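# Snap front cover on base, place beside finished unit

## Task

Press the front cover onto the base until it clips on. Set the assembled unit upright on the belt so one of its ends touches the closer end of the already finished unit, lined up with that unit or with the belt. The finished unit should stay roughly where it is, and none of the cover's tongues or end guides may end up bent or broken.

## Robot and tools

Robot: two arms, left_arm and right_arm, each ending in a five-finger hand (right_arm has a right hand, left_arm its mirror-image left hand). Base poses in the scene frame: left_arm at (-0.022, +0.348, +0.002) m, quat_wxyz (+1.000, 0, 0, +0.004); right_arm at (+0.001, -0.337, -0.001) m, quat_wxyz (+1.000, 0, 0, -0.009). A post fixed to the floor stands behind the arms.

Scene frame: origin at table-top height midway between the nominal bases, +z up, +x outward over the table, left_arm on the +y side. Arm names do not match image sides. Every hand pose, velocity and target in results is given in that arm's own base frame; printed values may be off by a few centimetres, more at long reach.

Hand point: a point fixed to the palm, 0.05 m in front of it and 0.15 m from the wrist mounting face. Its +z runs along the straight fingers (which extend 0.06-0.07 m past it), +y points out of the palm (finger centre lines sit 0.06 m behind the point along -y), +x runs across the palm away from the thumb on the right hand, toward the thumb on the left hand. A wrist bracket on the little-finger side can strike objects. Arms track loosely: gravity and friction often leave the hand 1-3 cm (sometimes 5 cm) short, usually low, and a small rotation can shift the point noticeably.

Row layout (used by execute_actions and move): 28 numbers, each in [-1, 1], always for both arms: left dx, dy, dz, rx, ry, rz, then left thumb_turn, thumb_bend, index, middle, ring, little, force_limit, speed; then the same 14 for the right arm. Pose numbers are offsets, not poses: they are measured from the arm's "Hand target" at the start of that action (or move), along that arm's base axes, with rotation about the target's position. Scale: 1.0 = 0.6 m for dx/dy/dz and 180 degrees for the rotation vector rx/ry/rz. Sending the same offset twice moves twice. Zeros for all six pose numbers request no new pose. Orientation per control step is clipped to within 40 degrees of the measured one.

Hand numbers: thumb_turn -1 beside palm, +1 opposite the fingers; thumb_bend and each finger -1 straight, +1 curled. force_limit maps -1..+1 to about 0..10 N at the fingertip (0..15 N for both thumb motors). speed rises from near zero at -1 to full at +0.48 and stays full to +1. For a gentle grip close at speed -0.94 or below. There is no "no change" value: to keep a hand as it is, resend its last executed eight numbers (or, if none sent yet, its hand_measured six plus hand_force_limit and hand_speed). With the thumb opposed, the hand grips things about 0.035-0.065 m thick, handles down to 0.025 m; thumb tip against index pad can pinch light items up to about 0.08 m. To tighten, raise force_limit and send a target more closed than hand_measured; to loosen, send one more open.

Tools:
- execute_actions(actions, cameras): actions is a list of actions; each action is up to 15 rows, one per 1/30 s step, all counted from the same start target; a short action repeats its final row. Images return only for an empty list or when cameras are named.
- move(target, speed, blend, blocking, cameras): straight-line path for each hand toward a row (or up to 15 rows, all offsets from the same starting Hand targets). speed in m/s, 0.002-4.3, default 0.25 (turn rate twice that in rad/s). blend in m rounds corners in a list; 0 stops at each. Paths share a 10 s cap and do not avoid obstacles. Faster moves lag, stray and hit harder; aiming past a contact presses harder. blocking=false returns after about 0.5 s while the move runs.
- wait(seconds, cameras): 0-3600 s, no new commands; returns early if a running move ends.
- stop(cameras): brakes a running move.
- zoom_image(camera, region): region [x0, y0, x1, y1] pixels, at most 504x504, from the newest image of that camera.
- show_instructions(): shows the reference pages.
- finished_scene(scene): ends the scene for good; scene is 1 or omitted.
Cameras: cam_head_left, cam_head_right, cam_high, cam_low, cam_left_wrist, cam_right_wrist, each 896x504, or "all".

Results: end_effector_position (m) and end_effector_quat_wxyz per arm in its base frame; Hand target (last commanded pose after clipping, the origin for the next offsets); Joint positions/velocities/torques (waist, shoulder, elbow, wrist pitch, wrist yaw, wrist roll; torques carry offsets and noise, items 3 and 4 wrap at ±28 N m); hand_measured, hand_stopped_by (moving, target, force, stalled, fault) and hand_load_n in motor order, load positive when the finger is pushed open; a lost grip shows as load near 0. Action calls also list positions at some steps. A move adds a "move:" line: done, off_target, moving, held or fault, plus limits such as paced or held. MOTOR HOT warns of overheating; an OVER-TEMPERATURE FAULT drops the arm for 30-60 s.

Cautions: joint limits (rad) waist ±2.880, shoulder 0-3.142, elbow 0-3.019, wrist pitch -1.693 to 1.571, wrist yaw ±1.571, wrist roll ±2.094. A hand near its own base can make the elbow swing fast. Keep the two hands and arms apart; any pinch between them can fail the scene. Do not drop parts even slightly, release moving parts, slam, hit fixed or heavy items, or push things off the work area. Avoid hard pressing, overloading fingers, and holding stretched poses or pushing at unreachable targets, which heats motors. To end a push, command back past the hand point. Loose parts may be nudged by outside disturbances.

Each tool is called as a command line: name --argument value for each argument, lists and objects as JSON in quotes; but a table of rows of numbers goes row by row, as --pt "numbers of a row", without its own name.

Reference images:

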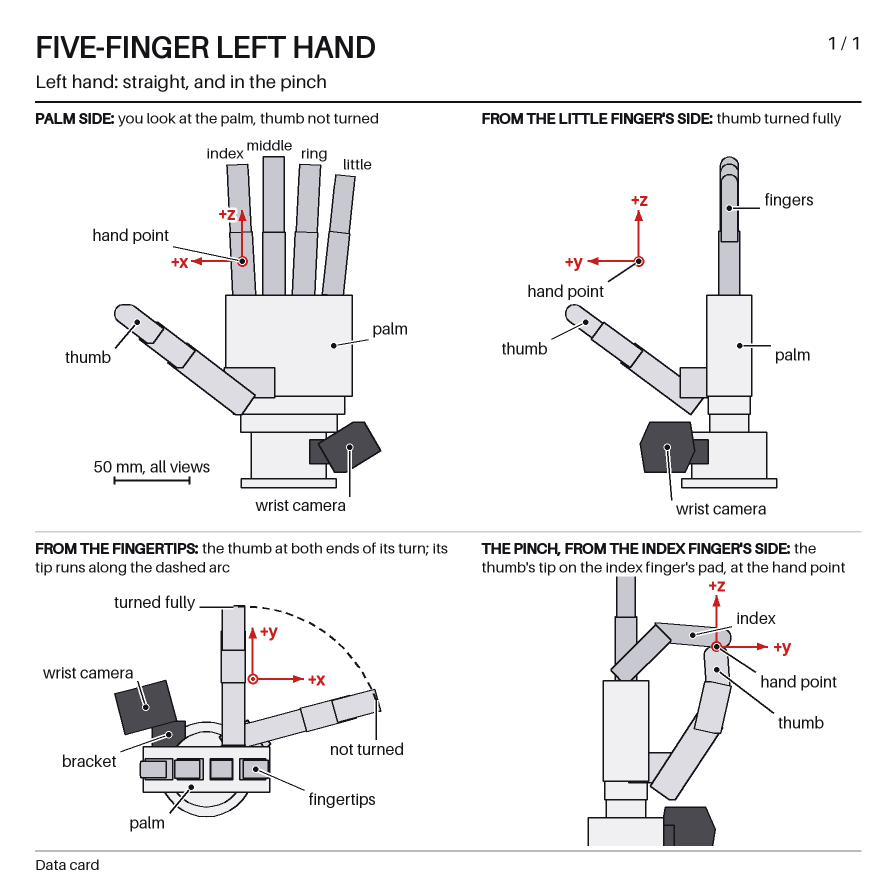

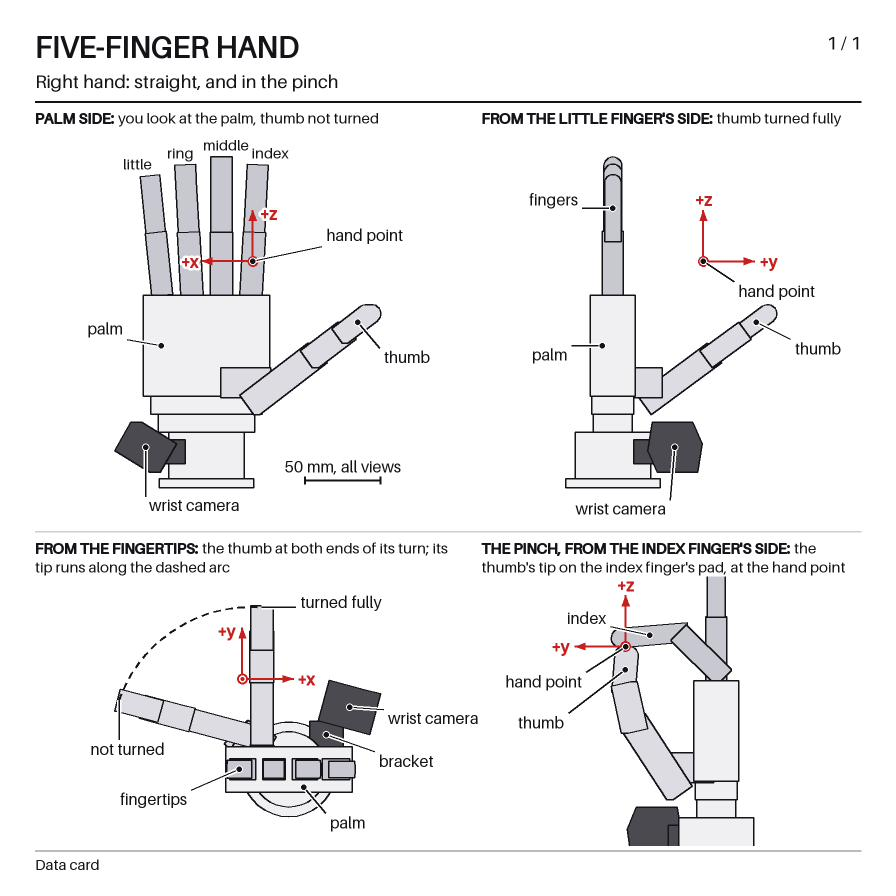

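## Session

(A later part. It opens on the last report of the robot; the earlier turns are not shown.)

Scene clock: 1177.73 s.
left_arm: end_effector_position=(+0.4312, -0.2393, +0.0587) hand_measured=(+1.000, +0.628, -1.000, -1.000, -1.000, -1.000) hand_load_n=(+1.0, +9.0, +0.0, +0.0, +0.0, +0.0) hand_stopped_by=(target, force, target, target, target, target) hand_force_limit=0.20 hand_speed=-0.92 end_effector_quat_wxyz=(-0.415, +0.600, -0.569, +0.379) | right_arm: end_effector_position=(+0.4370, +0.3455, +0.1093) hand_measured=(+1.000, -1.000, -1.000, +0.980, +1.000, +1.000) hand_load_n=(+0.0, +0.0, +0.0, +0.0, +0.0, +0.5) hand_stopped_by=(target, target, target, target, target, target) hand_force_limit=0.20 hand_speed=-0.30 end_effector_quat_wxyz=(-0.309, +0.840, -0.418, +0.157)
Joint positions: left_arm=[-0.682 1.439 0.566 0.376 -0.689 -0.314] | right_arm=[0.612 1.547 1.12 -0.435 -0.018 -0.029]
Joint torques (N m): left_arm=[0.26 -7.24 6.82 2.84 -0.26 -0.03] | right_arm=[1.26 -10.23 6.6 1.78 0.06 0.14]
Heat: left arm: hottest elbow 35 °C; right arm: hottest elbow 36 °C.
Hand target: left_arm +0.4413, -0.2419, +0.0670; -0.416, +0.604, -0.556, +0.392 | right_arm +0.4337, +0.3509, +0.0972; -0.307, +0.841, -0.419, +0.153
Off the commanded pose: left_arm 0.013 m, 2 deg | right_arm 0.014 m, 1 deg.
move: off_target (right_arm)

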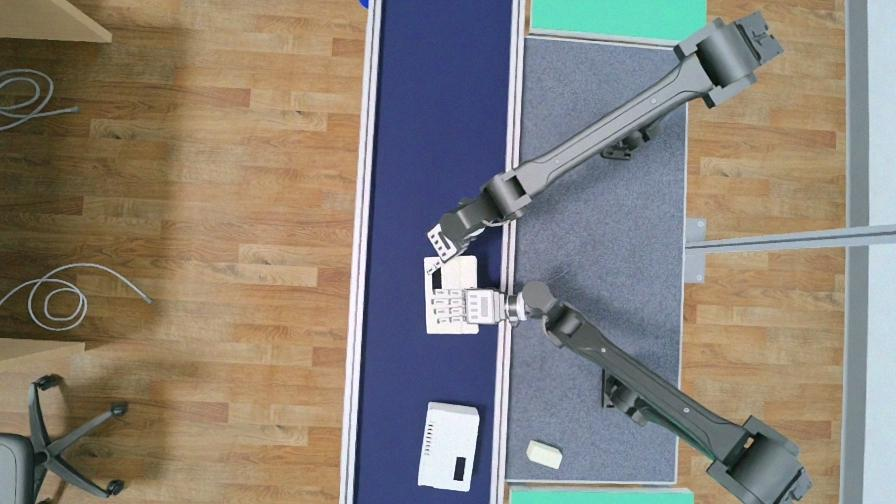

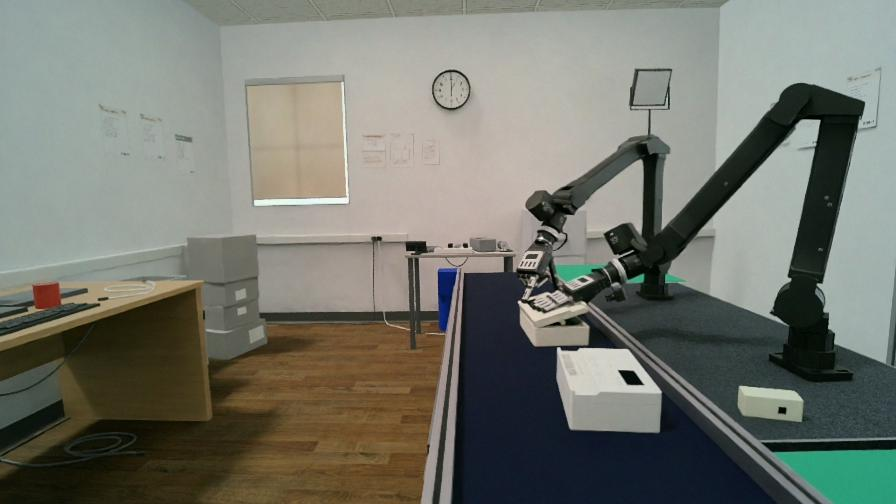

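move --pt "0 0 0 0 0 0 1 0.5 -1 -1 -1 -1 0.2 -0.94 0 0 0 0 0 0 1 -1 -1 0.98 1 1 0.2 -0.3" --cameras '["cam_low","cam_left_wrist","cam_high"]'

zoom_image --camera "cam_low" --region '[515, 285, 595, 350]'

Scene clock: 1197.17 s.
left_arm: end_effector_position=(+0.4313, -0.2391, +0.0587) hand_measured=(+1.000, +0.500, -1.000, -1.000, -1.000, -1.000) hand_load_n=(+0.0, +0.5, +0.0, +0.0, +0.0, +0.0) hand_stopped_by=(target, target, target, target, target, target) hand_force_limit=0.20 hand_speed=-0.94 end_effector_quat_wxyz=(-0.415, +0.600, -0.569, +0.379) | right_arm: end_effector_position=(+0.4370, +0.3455, +0.1093) hand_measured=(+1.000, -1.000, -1.000, +0.980, +1.000, +1.000) hand_load_n=(+0.0, +0.0, -0.5, +0.0, +0.0, +0.0) hand_stopped_by=(target, target, target, target, target, target) hand_force_limit=0.20 hand_speed=-0.30 end_effector_quat_wxyz=(-0.309, +0.840, -0.418, +0.157)
Joint positions: left_arm=[-0.682 1.439 0.566 0.376 -0.689 -0.314] | right_arm=[0.612 1.547 1.12 -0.435 -0.018 -0.029]
Joint torques (N m): left_arm=[0.62 -7.12 6.74 2.88 -0.23 -0.05] | right_arm=[1.26 -10.23 6.6 1.78 0.07 0.14]
Heat: left arm: hottest elbow 35 °C; right arm: hottest elbow 36 °C.
Hand target: left_arm +0.4413, -0.2419, +0.0670; -0.416, +0.604, -0.556, +0.392 | right_arm +0.4337, +0.3509, +0.0972; -0.307, +0.841, -0.419, +0.153
Off the commanded pose: left_arm 0.013 m, 2 deg | right_arm 0.014 m, 1 deg.
move: done
Images, in order (width x height): cam_high 896x504, cam_low 896x504, cam_left_wrist 896x504.

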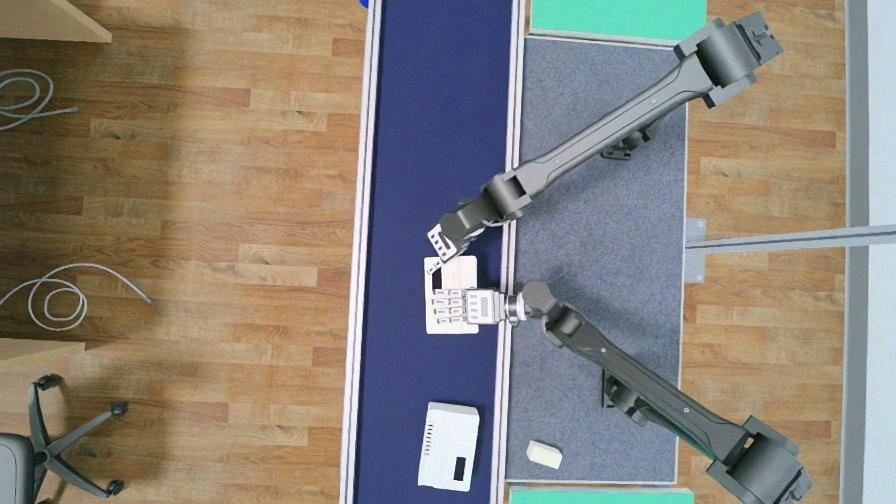

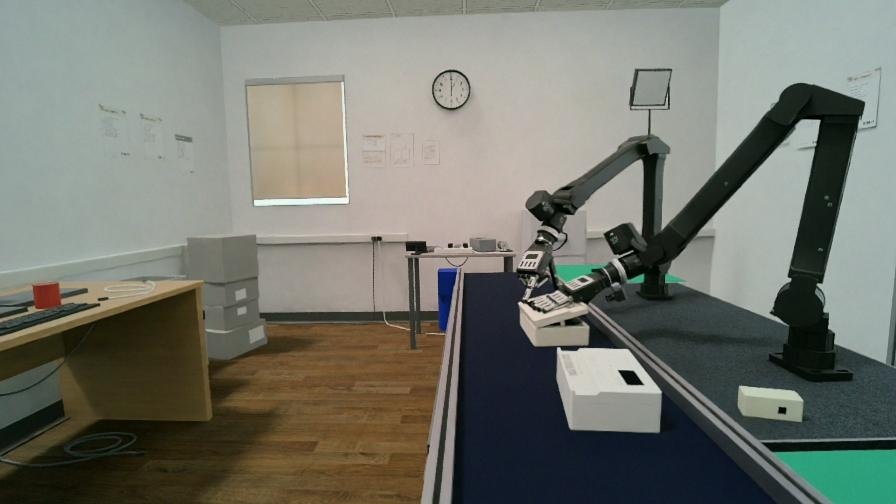

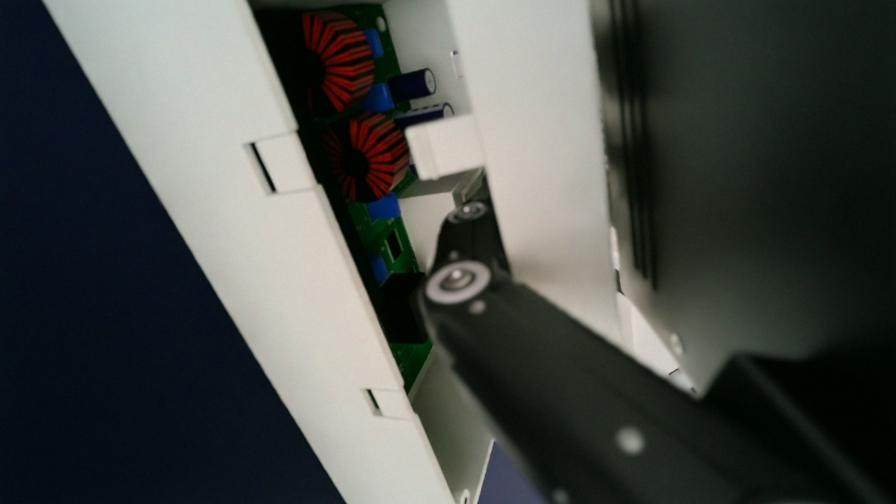

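Scaled by 6.300 from the camera's image (finer frame: 1280x720).

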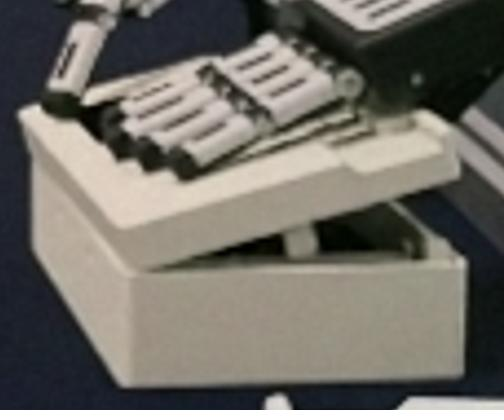

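move --pt "0 0 0 0 0 0 1 0.38 -1 -1 -1 -1 0.2 -0.94 0 0 0 0 0 0 1 -1 -1 0.98 1 1 0.2 -0.3" --cameras '["cam_low","cam_left_wrist","cam_high"]'

zoom_image --camera "cam_low" --region '[515, 285, 595, 350]'

Scene clock: 1200.70 s.
left_arm: end_effector_position=(+0.4314, -0.2390, +0.0587) hand_measured=(+1.000, +0.380, -1.000, -1.000, -1.000, -1.000) hand_load_n=(+0.5, +0.0, +0.0, +0.0, +0.0, +0.0) hand_stopped_by=(target, target, target, target, target, target) hand_force_limit=0.20 hand_speed=-0.94 end_effector_quat_wxyz=(-0.415, +0.600, -0.569, +0.379) | right_arm: end_effector_position=(+0.4370, +0.3455, +0.1093) hand_measured=(+1.000, -1.000, -1.000, +0.980, +1.000, +1.000) hand_load_n=(+0.0, +0.0, +0.0, +0.0, +0.0, +0.0) hand_stopped_by=(target, target, target, target, target, target) hand_force_limit=0.20 hand_speed=-0.30 end_effector_quat_wxyz=(-0.309, +0.840, -0.418, +0.157)
Joint positions: left_arm=[-0.681 1.439 0.566 0.376 -0.689 -0.314] | right_arm=[0.612 1.547 1.12 -0.435 -0.018 -0.029]
Joint torques (N m): left_arm=[0.73 -7.24 6.71 2.8 -0.28 -0.07] | right_arm=[1.26 -10.23 6.61 1.78 0.06 0.14]
Heat: left arm: hottest elbow 35 °C; right arm: hottest elbow 36 °C.
Hand target: left_arm +0.4412, -0.2420, +0.0670; -0.416, +0.604, -0.556, +0.392 | right_arm +0.4337, +0.3509, +0.0972; -0.307, +0.841, -0.419, +0.153
Off the commanded pose: left_arm 0.013 m, 2 deg | right_arm 0.014 m, 1 deg.
move: done
Images, in order (width x height): cam_high 896x504, cam_low 896x504, cam_left_wrist 896x504.

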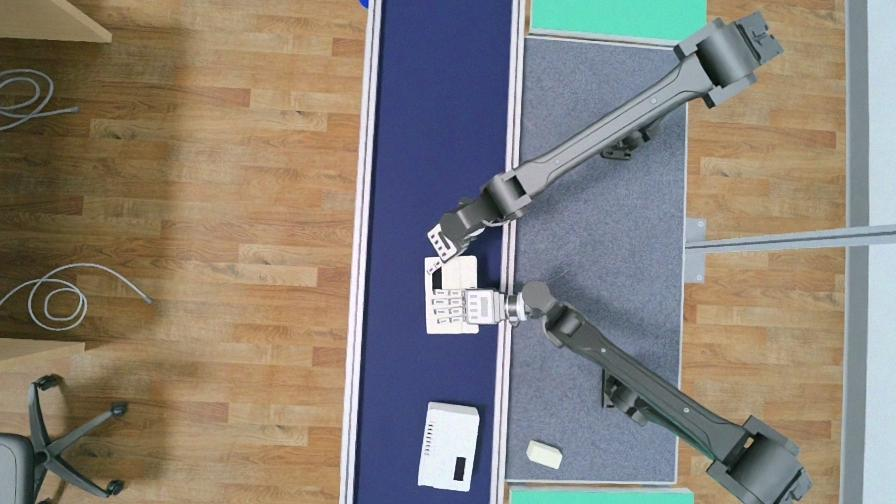

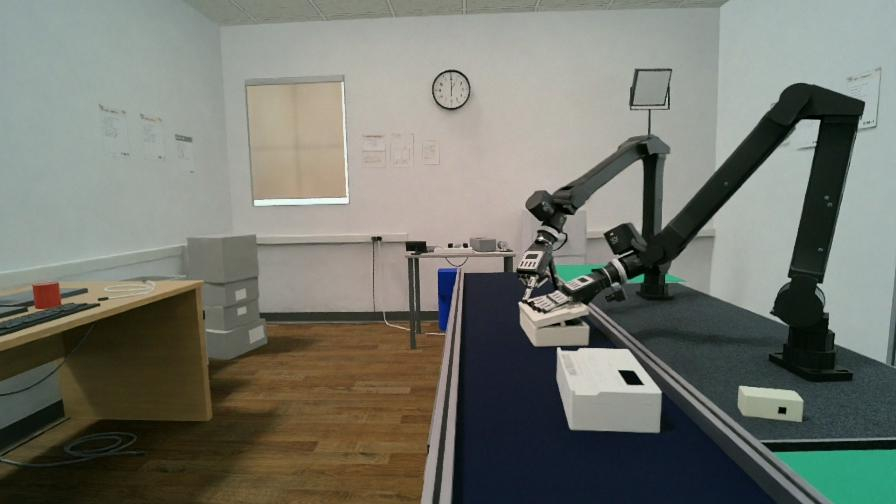

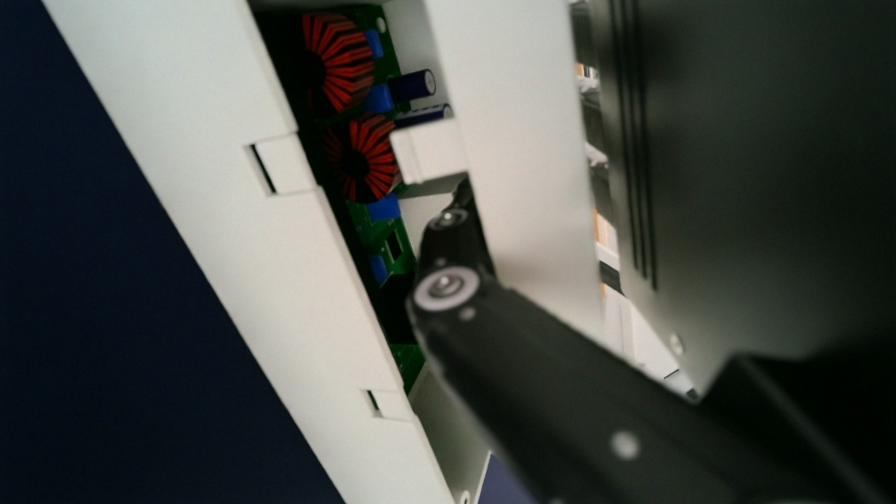

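Scaled by 6.300 from the camera's image (finer frame: 1280x720).

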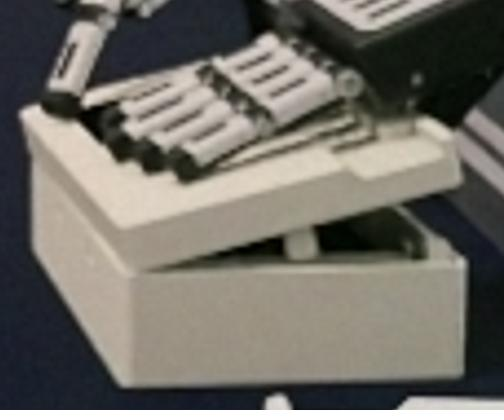

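move --pt "0 0 0 0 0 0 1 0.25 -1 -1 -1 -1 0.2 -0.94 0 0 0 0 0 0 1 -1 -1 0.98 1 1 0.2 -0.3" --cameras '["cam_low","cam_left_wrist"]'

zoom_image --camera "cam_low" --region '[515, 285, 595, 350]'

Scene clock: 1205.07 s.
left_arm: end_effector_position=(+0.4314, -0.2390, +0.0587) hand_measured=(+1.000, +0.250, -1.000, -1.000, -1.000, -1.000) hand_load_n=(+0.0, +0.0, +0.0, +0.0, +0.0, +0.0) hand_stopped_by=(target, target, target, target, target, target) hand_force_limit=0.20 hand_speed=-0.94 end_effector_quat_wxyz=(-0.415, +0.600, -0.569, +0.379) | right_arm: end_effector_position=(+0.4370, +0.3455, +0.1093) hand_measured=(+1.000, -1.000, -1.000, +0.980, +1.000, +1.000) hand_load_n=(+0.0, +0.0, +0.0, +0.0, +0.0, +0.0) hand_stopped_by=(target, target, target, target, target, target) hand_force_limit=0.20 hand_speed=-0.30 end_effector_quat_wxyz=(-0.309, +0.840, -0.418, +0.157)
Joint positions: left_arm=[-0.681 1.439 0.566 0.376 -0.689 -0.314] | right_arm=[0.612 1.547 1.12 -0.435 -0.018 -0.029]
Joint torques (N m): left_arm=[0.32 -7.18 6.94 2.8 -0.24 -0.04] | right_arm=[1.2 -10.23 6.61 1.78 0.06 0.14]
Heat: left arm: hottest elbow 35 °C; right arm: hottest elbow 36 °C.
Hand target: left_arm +0.4412, -0.2420, +0.0670; -0.416, +0.604, -0.556, +0.392 | right_arm +0.4337, +0.3509, +0.0972; -0.307, +0.841, -0.419, +0.153
Off the commanded pose: left_arm 0.013 m, 2 deg | right_arm 0.014 m, 1 deg.
move: done

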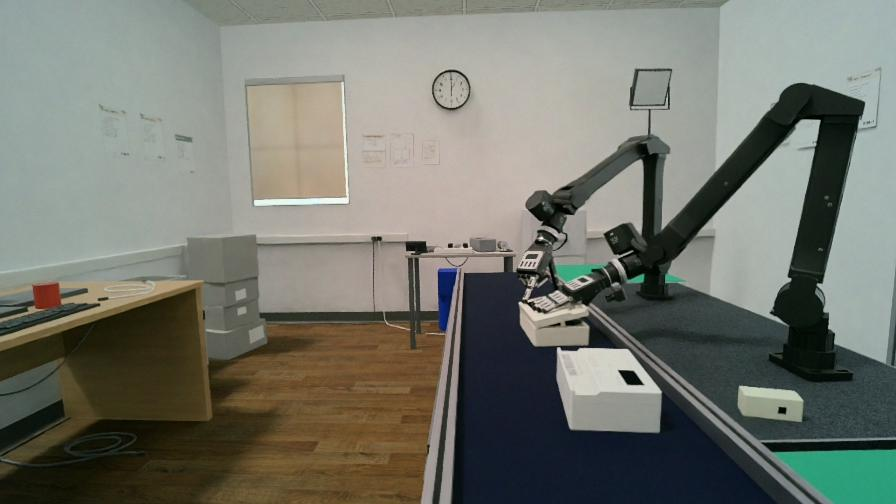

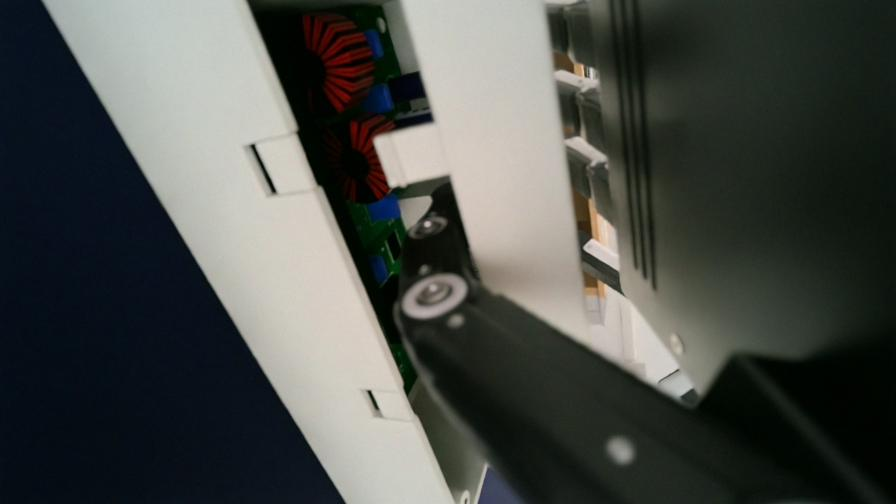

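Scaled by 6.300 from the camera's image (finer frame: 1280x720).

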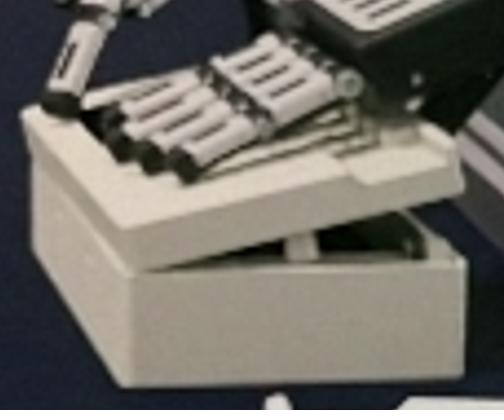

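move --pt "0 0 0.025 0.0018 -0.025 0 1 0.25 -1 -1 -1 -1 0.2 -0.94 0 0 0 0 0 0 1 -1 -1 0.98 1 1 0.2 -0.3" --cameras '["cam_low","cam_left_wrist","cam_high"]' --speed 0.03

zoom_image --camera "cam_low" --region '[515, 285, 595, 350]'

Scene clock: 1214.03 s.
left_arm: end_effector_position=(+0.4407, -0.2380, +0.0757) hand_measured=(+1.000, +0.250, -1.000, -1.000, -1.000, -1.000) hand_load_n=(+0.0, +0.5, +0.0, +0.0, +0.0, +0.0) hand_stopped_by=(target, target, target, target, target, target) hand_force_limit=0.20 hand_speed=-0.94 end_effector_quat_wxyz=(-0.436, +0.593, -0.543, +0.405) | right_arm: end_effector_position=(+0.4370, +0.3454, +0.1093) hand_measured=(+1.000, -1.000, -1.000, +0.980, +1.000, +1.000) hand_load_n=(+0.0, -0.5, +0.0, +0.0, +0.0, +0.0) hand_stopped_by=(target, target, target, target, target, target) hand_force_limit=0.20 hand_speed=-0.30 end_effector_quat_wxyz=(-0.309, +0.839, -0.418, +0.157)
Joint positions: left_arm=[-0.682 1.439 0.552 0.486 -0.722 -0.28] | right_arm=[0.612 1.547 1.12 -0.435 -0.017 -0.029]
Joint torques (N m): left_arm=[-1.08 -7.77 5.71 2.84 -0.42 0.17] | right_arm=[1.26 -10.23 6.6 1.8 0.06 0.14]
Heat: left arm: hottest elbow 35 °C; right arm: hottest elbow 36 °C.
Hand target: left_arm +0.4414, -0.2419, +0.0820; -0.439, +0.587, -0.540, +0.414 | right_arm +0.4338, +0.3509, +0.0972; -0.307, +0.841, -0.419, +0.153
Off the commanded pose: left_arm 0.007 m, 1 deg | right_arm 0.014 m, 1 deg.
move: done
Images, in order (width x height): cam_high 896x504, cam_low 896x504, cam_left_wrist 896x504.

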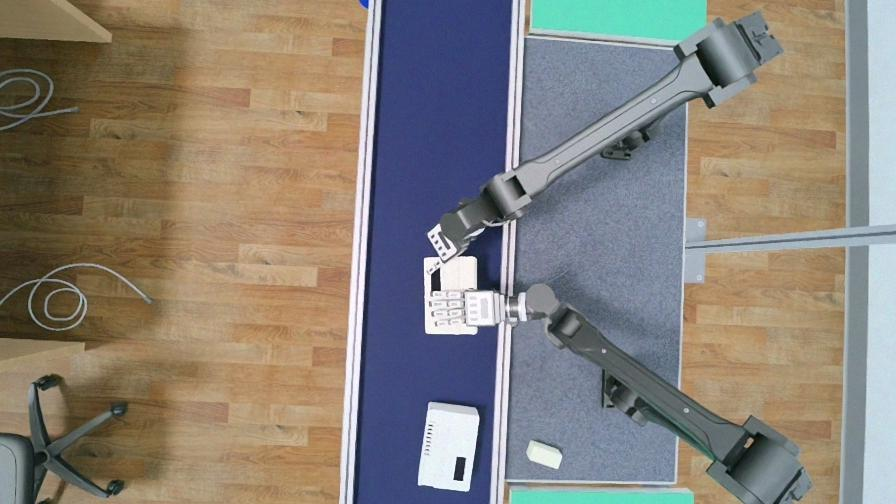

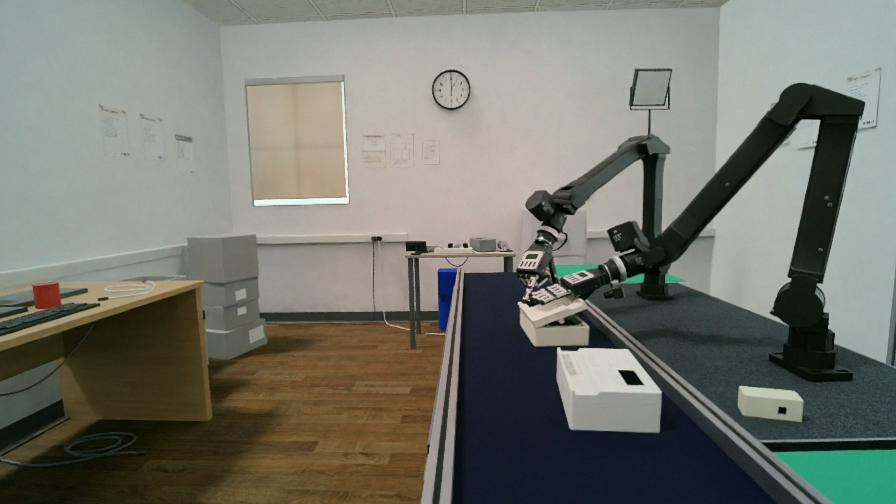

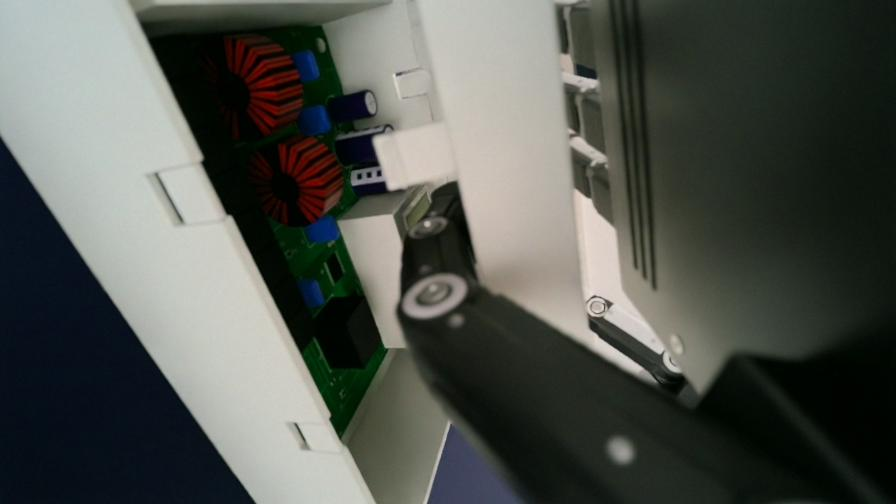

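Scaled by 6.300 from the camera's image (finer frame: 1280x720).

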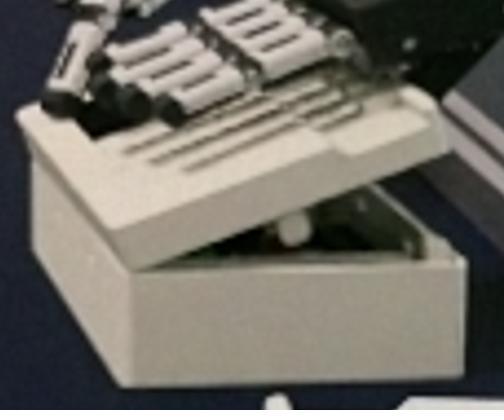

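move --pt "-0.0167 0 -0.008 0.0027 -0.0416 0 1 0.25 -1 -1 -1 -1 0.2 -0.94 0 0 0 0 0 0 1 -1 -1 0.98 1 1 0.2 -0.3" --cameras '["cam_low","cam_left_wrist","cam_high"]' --speed 0.04

zoom_image --camera "cam_low" --region '[515, 285, 595, 350]'

Scene clock: 1221.40 s.
left_arm: end_effector_position=(+0.4320, -0.2385, +0.0752) hand_measured=(+1.000, +0.250, -1.000, -1.000, -1.000, -1.000) hand_load_n=(+0.0, +0.5, +0.0, +0.0, +0.0, +0.0) hand_stopped_by=(target, target, target, target, target, target) hand_force_limit=0.20 hand_speed=-0.94 end_effector_quat_wxyz=(-0.473, +0.562, -0.513, +0.444) | right_arm: end_effector_position=(+0.4370, +0.3454, +0.1093) hand_measured=(+1.000, -1.000, -1.000, +0.980, +1.000, +1.000) hand_load_n=(+0.0, +0.0, +0.0, +0.0, +0.0, +0.0) hand_stopped_by=(target, target, target, target, target, target) hand_force_limit=0.20 hand_speed=-0.30 end_effector_quat_wxyz=(-0.309, +0.839, -0.418, +0.157)
Joint positions: left_arm=[-0.727 1.516 0.469 0.821 -0.793 -0.177] | right_arm=[0.612 1.547 1.12 -0.435 -0.017 -0.029]
Joint torques (N m): left_arm=[-0.73 -6.77 4.78 2.82 -0.33 0.15] | right_arm=[1.26 -10.23 6.61 1.78 0.05 0.14]
Heat: left arm: hottest elbow 34 °C; right arm: hottest elbow 36 °C.
Hand target: left_arm +0.4313, -0.2419, +0.0772; -0.476, +0.557, -0.512, +0.449 | right_arm +0.4337, +0.3509, +0.0972; -0.307, +0.841, -0.419, +0.153
Off the commanded pose: left_arm 0.004 m, 1 deg | right_arm 0.014 m, 1 deg.
move: done
Images, in order (width x height): cam_high 896x504, cam_low 896x504, cam_left_wrist 896x504.

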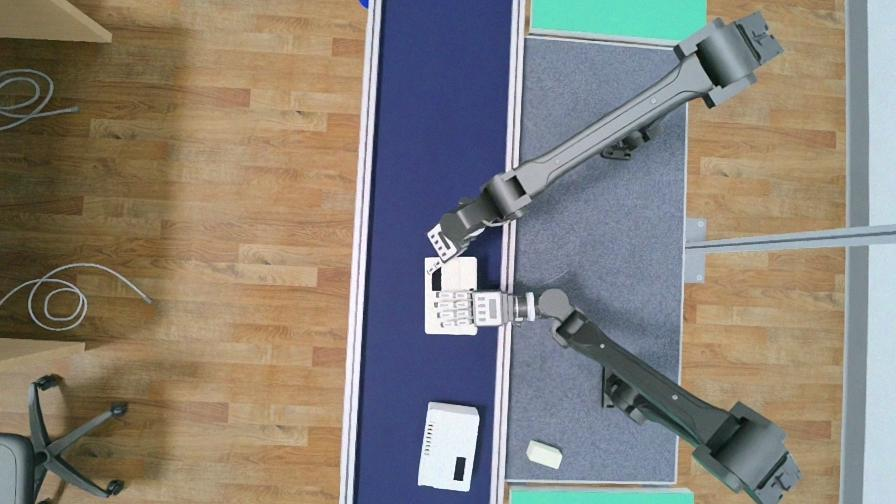

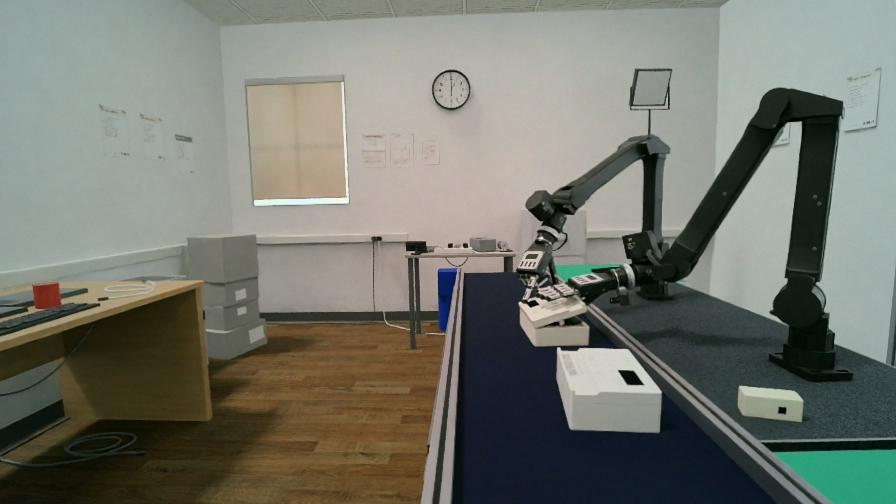

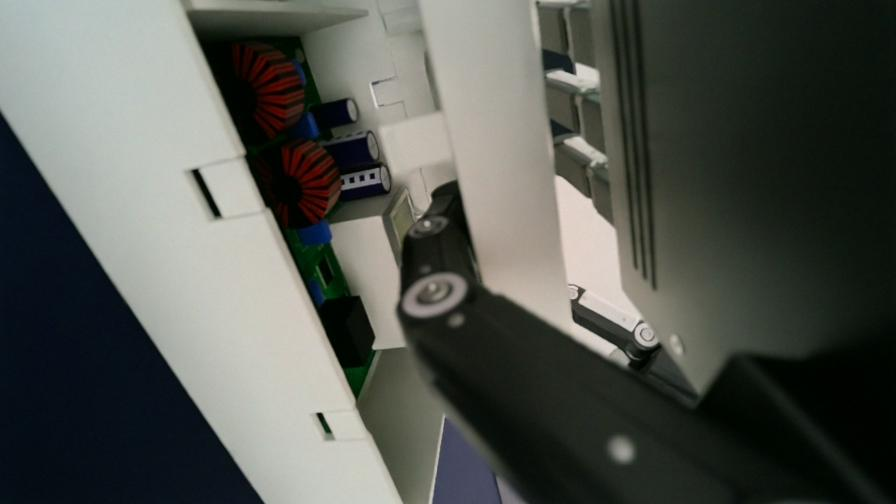

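Scaled by 6.300 from the camera's image (finer frame: 1280x720).

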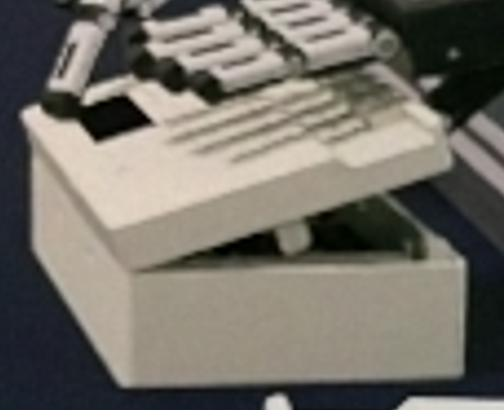

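move --pt "0 0 0 0 0 0 1 0.0 -1 -1 -1 -1 0.2 -0.94 0 0 0 0 0 0 1 -1 -1 0.98 1 1 0.2 -0.3" --pt "0 0 -0.015 0 0 0 1 0.0 -1 -1 -1 -1 0.2 -0.94 0 0 0 0 0 0 1 -1 -1 0.98 1 1 0.2 -0.3" --cameras '["cam_low","cam_left_wrist"]' --speed 0.04

zoom_image --camera "cam_low" --region '[515, 285, 595, 350]'

Scene clock: 1230.10 s.
left_arm: end_effector_position=(+0.4313, -0.2385, +0.0645) hand_measured=(+1.000, +0.000, -1.000, -1.000, -1.000, -1.000) hand_load_n=(+0.0, +0.5, +0.0, +0.0, +0.0, +0.0) hand_stopped_by=(target, target, target, target, target, target) hand_force_limit=0.20 hand_speed=-0.94 end_effector_quat_wxyz=(-0.473, +0.562, -0.514, +0.443) | right_arm: end_effector_position=(+0.4370, +0.3454, +0.1093) hand_measured=(+1.000, -1.000, -1.000, +0.980, +1.000, +1.000) hand_load_n=(-0.5, +0.0, +0.0, +0.0, +0.5, +0.0) hand_stopped_by=(target, target, target, target, target, target) hand_force_limit=0.20 hand_speed=-0.30 end_effector_quat_wxyz=(-0.309, +0.839, -0.418, +0.157)
Joint positions: left_arm=[-0.729 1.553 0.463 0.86 -0.793 -0.175] | right_arm=[0.612 1.547 1.12 -0.435 -0.017 -0.029]
Joint torques (N m): left_arm=[-1.03 -7.59 4.64 2.96 -0.34 0.15] | right_arm=[1.26 -10.23 6.6 1.78 0.05 0.15]
Heat: left arm: hottest elbow 33 °C; right arm: hottest elbow 36 °C.
Hand target: left_arm +0.4312, -0.2420, +0.0682; -0.476, +0.556, -0.512, +0.449 | right_arm +0.4337, +0.3509, +0.0972; -0.307, +0.841, -0.419, +0.153
Off the commanded pose: left_arm 0.005 m, 1 deg | right_arm 0.014 m, 1 deg.
move: done

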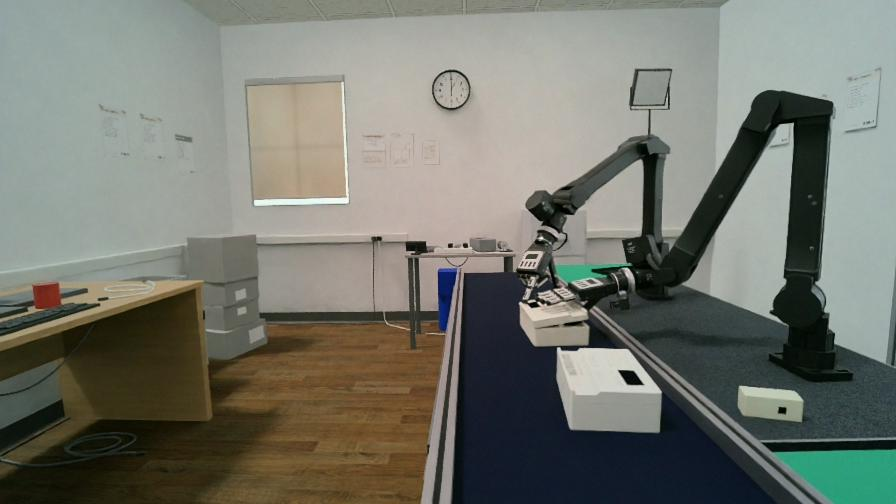

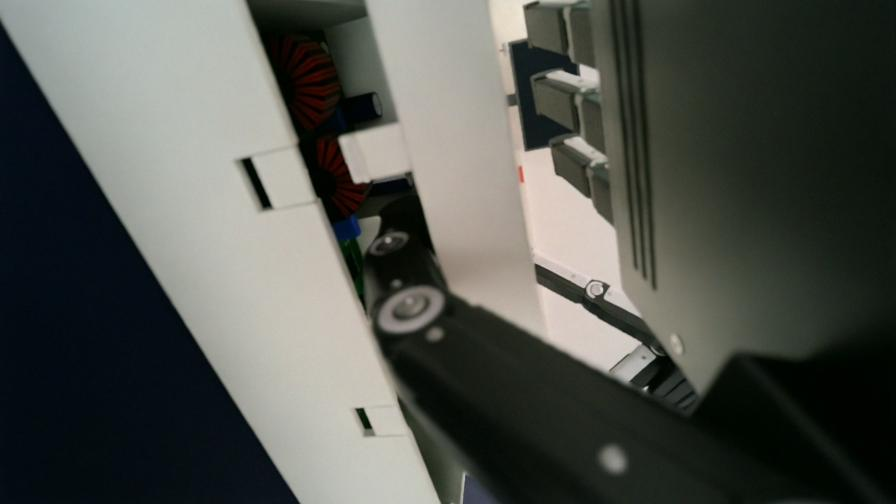

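Scaled by 6.300 from the camera's image (finer frame: 1280x720).

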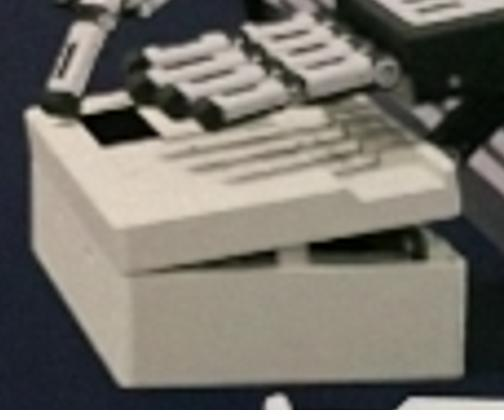

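move --pt "0 0 -0.008 0 0 0 1 0.0 -1 -1 -1 -1 0.2 -0.94 0 0 0 0 0 0 1 -1 -1 0.98 1 1 0.2 -0.3" --cameras '["cam_low","cam_left_wrist","cam_high"]' --speed 0.03

zoom_image --camera "cam_low" --region '[515, 285, 595, 350]'

zoom_image --camera "cam_left_wrist" --region '[230, 100, 560, 400]'

Scene clock: 1236.00 s.
left_arm: end_effector_position=(+0.4321, -0.2391, +0.0615) hand_measured=(+1.000, +0.000, -1.000, -1.000, -1.000, -1.000) hand_load_n=(-0.5, +0.5, +0.0, +0.0, +0.0, +0.0) hand_stopped_by=(target, target, target, target, target, target) hand_force_limit=0.20 hand_speed=-0.94 end_effector_quat_wxyz=(-0.474, +0.562, -0.513, +0.444) | right_arm: end_effector_position=(+0.4370, +0.3454, +0.1093) hand_measured=(+1.000, -1.000, -1.000, +0.980, +1.000, +1.000) hand_load_n=(+0.0, +0.0, +0.0, +0.0, +0.0, +0.0) hand_stopped_by=(target, target, target, target, target, target) hand_force_limit=0.20 hand_speed=-0.30 end_effector_quat_wxyz=(-0.309, +0.839, -0.418, +0.157)
Joint positions: left_arm=[-0.729 1.569 0.463 0.881 -0.793 -0.175] | right_arm=[0.612 1.547 1.12 -0.435 -0.017 -0.029]
Joint torques (N m): left_arm=[-0.79 -7.47 4.38 2.99 -0.31 0.14] | right_arm=[1.26 -10.23 6.61 1.78 0.05 0.14]
Heat: left arm: hottest elbow 33 °C; right arm: hottest elbow 36 °C.
Hand target: left_arm +0.4312, -0.2420, +0.0635; -0.476, +0.556, -0.512, +0.449 | right_arm +0.4337, +0.3509, +0.0972; -0.307, +0.841, -0.419, +0.153
Off the commanded pose: left_arm 0.004 m, 1 deg | right_arm 0.014 m, 1 deg.
move: done
Images, in order (width x height): cam_high 896x504, cam_low 896x504, cam_left_wrist 896x504.

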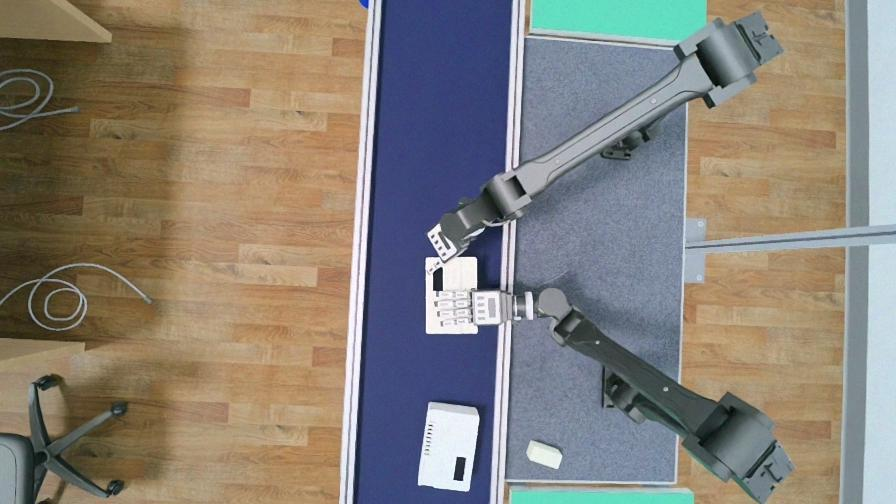

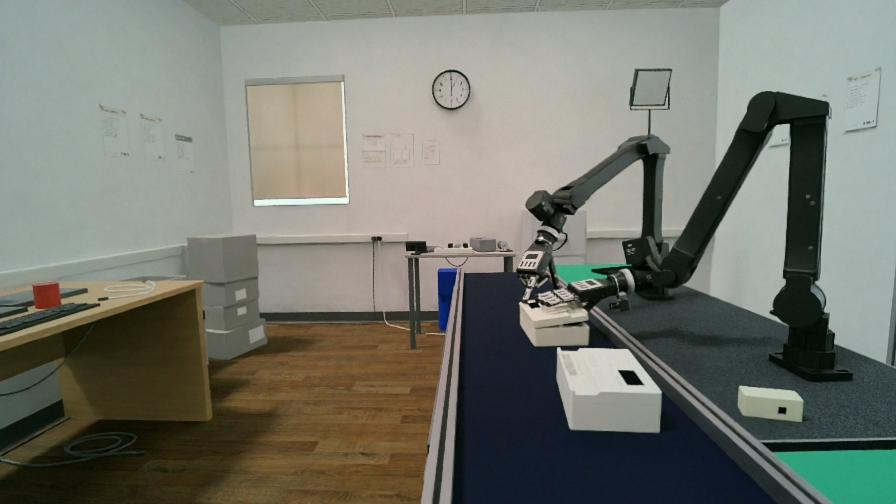

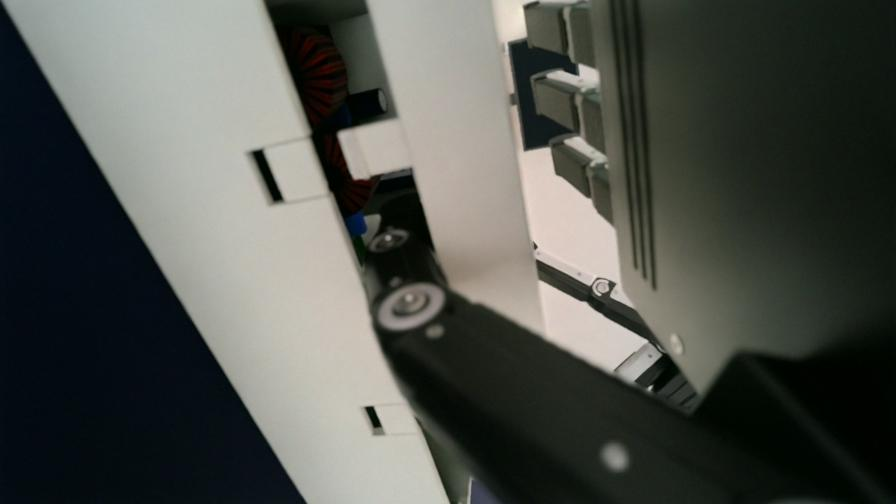

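Scaled by 6.300 from the camera's image (finer frame: 1280x720).

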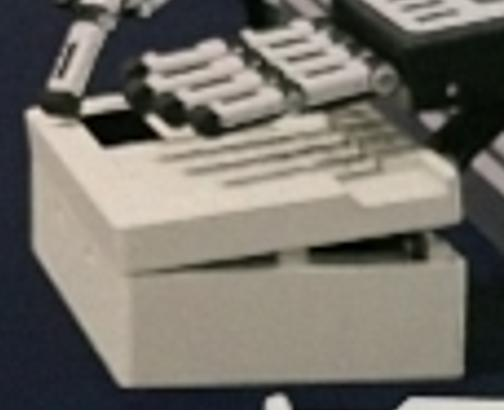

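Scaled by 1.527 from the camera's image (finer frame: 1280x720).

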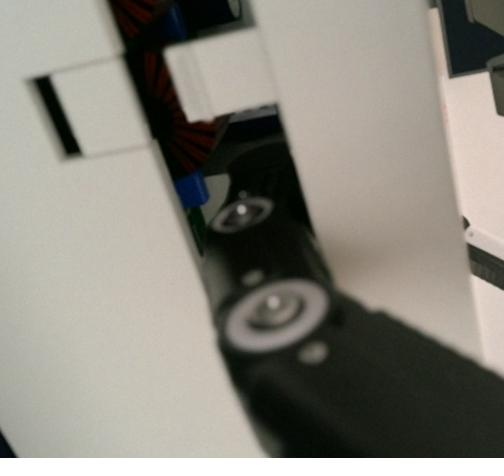

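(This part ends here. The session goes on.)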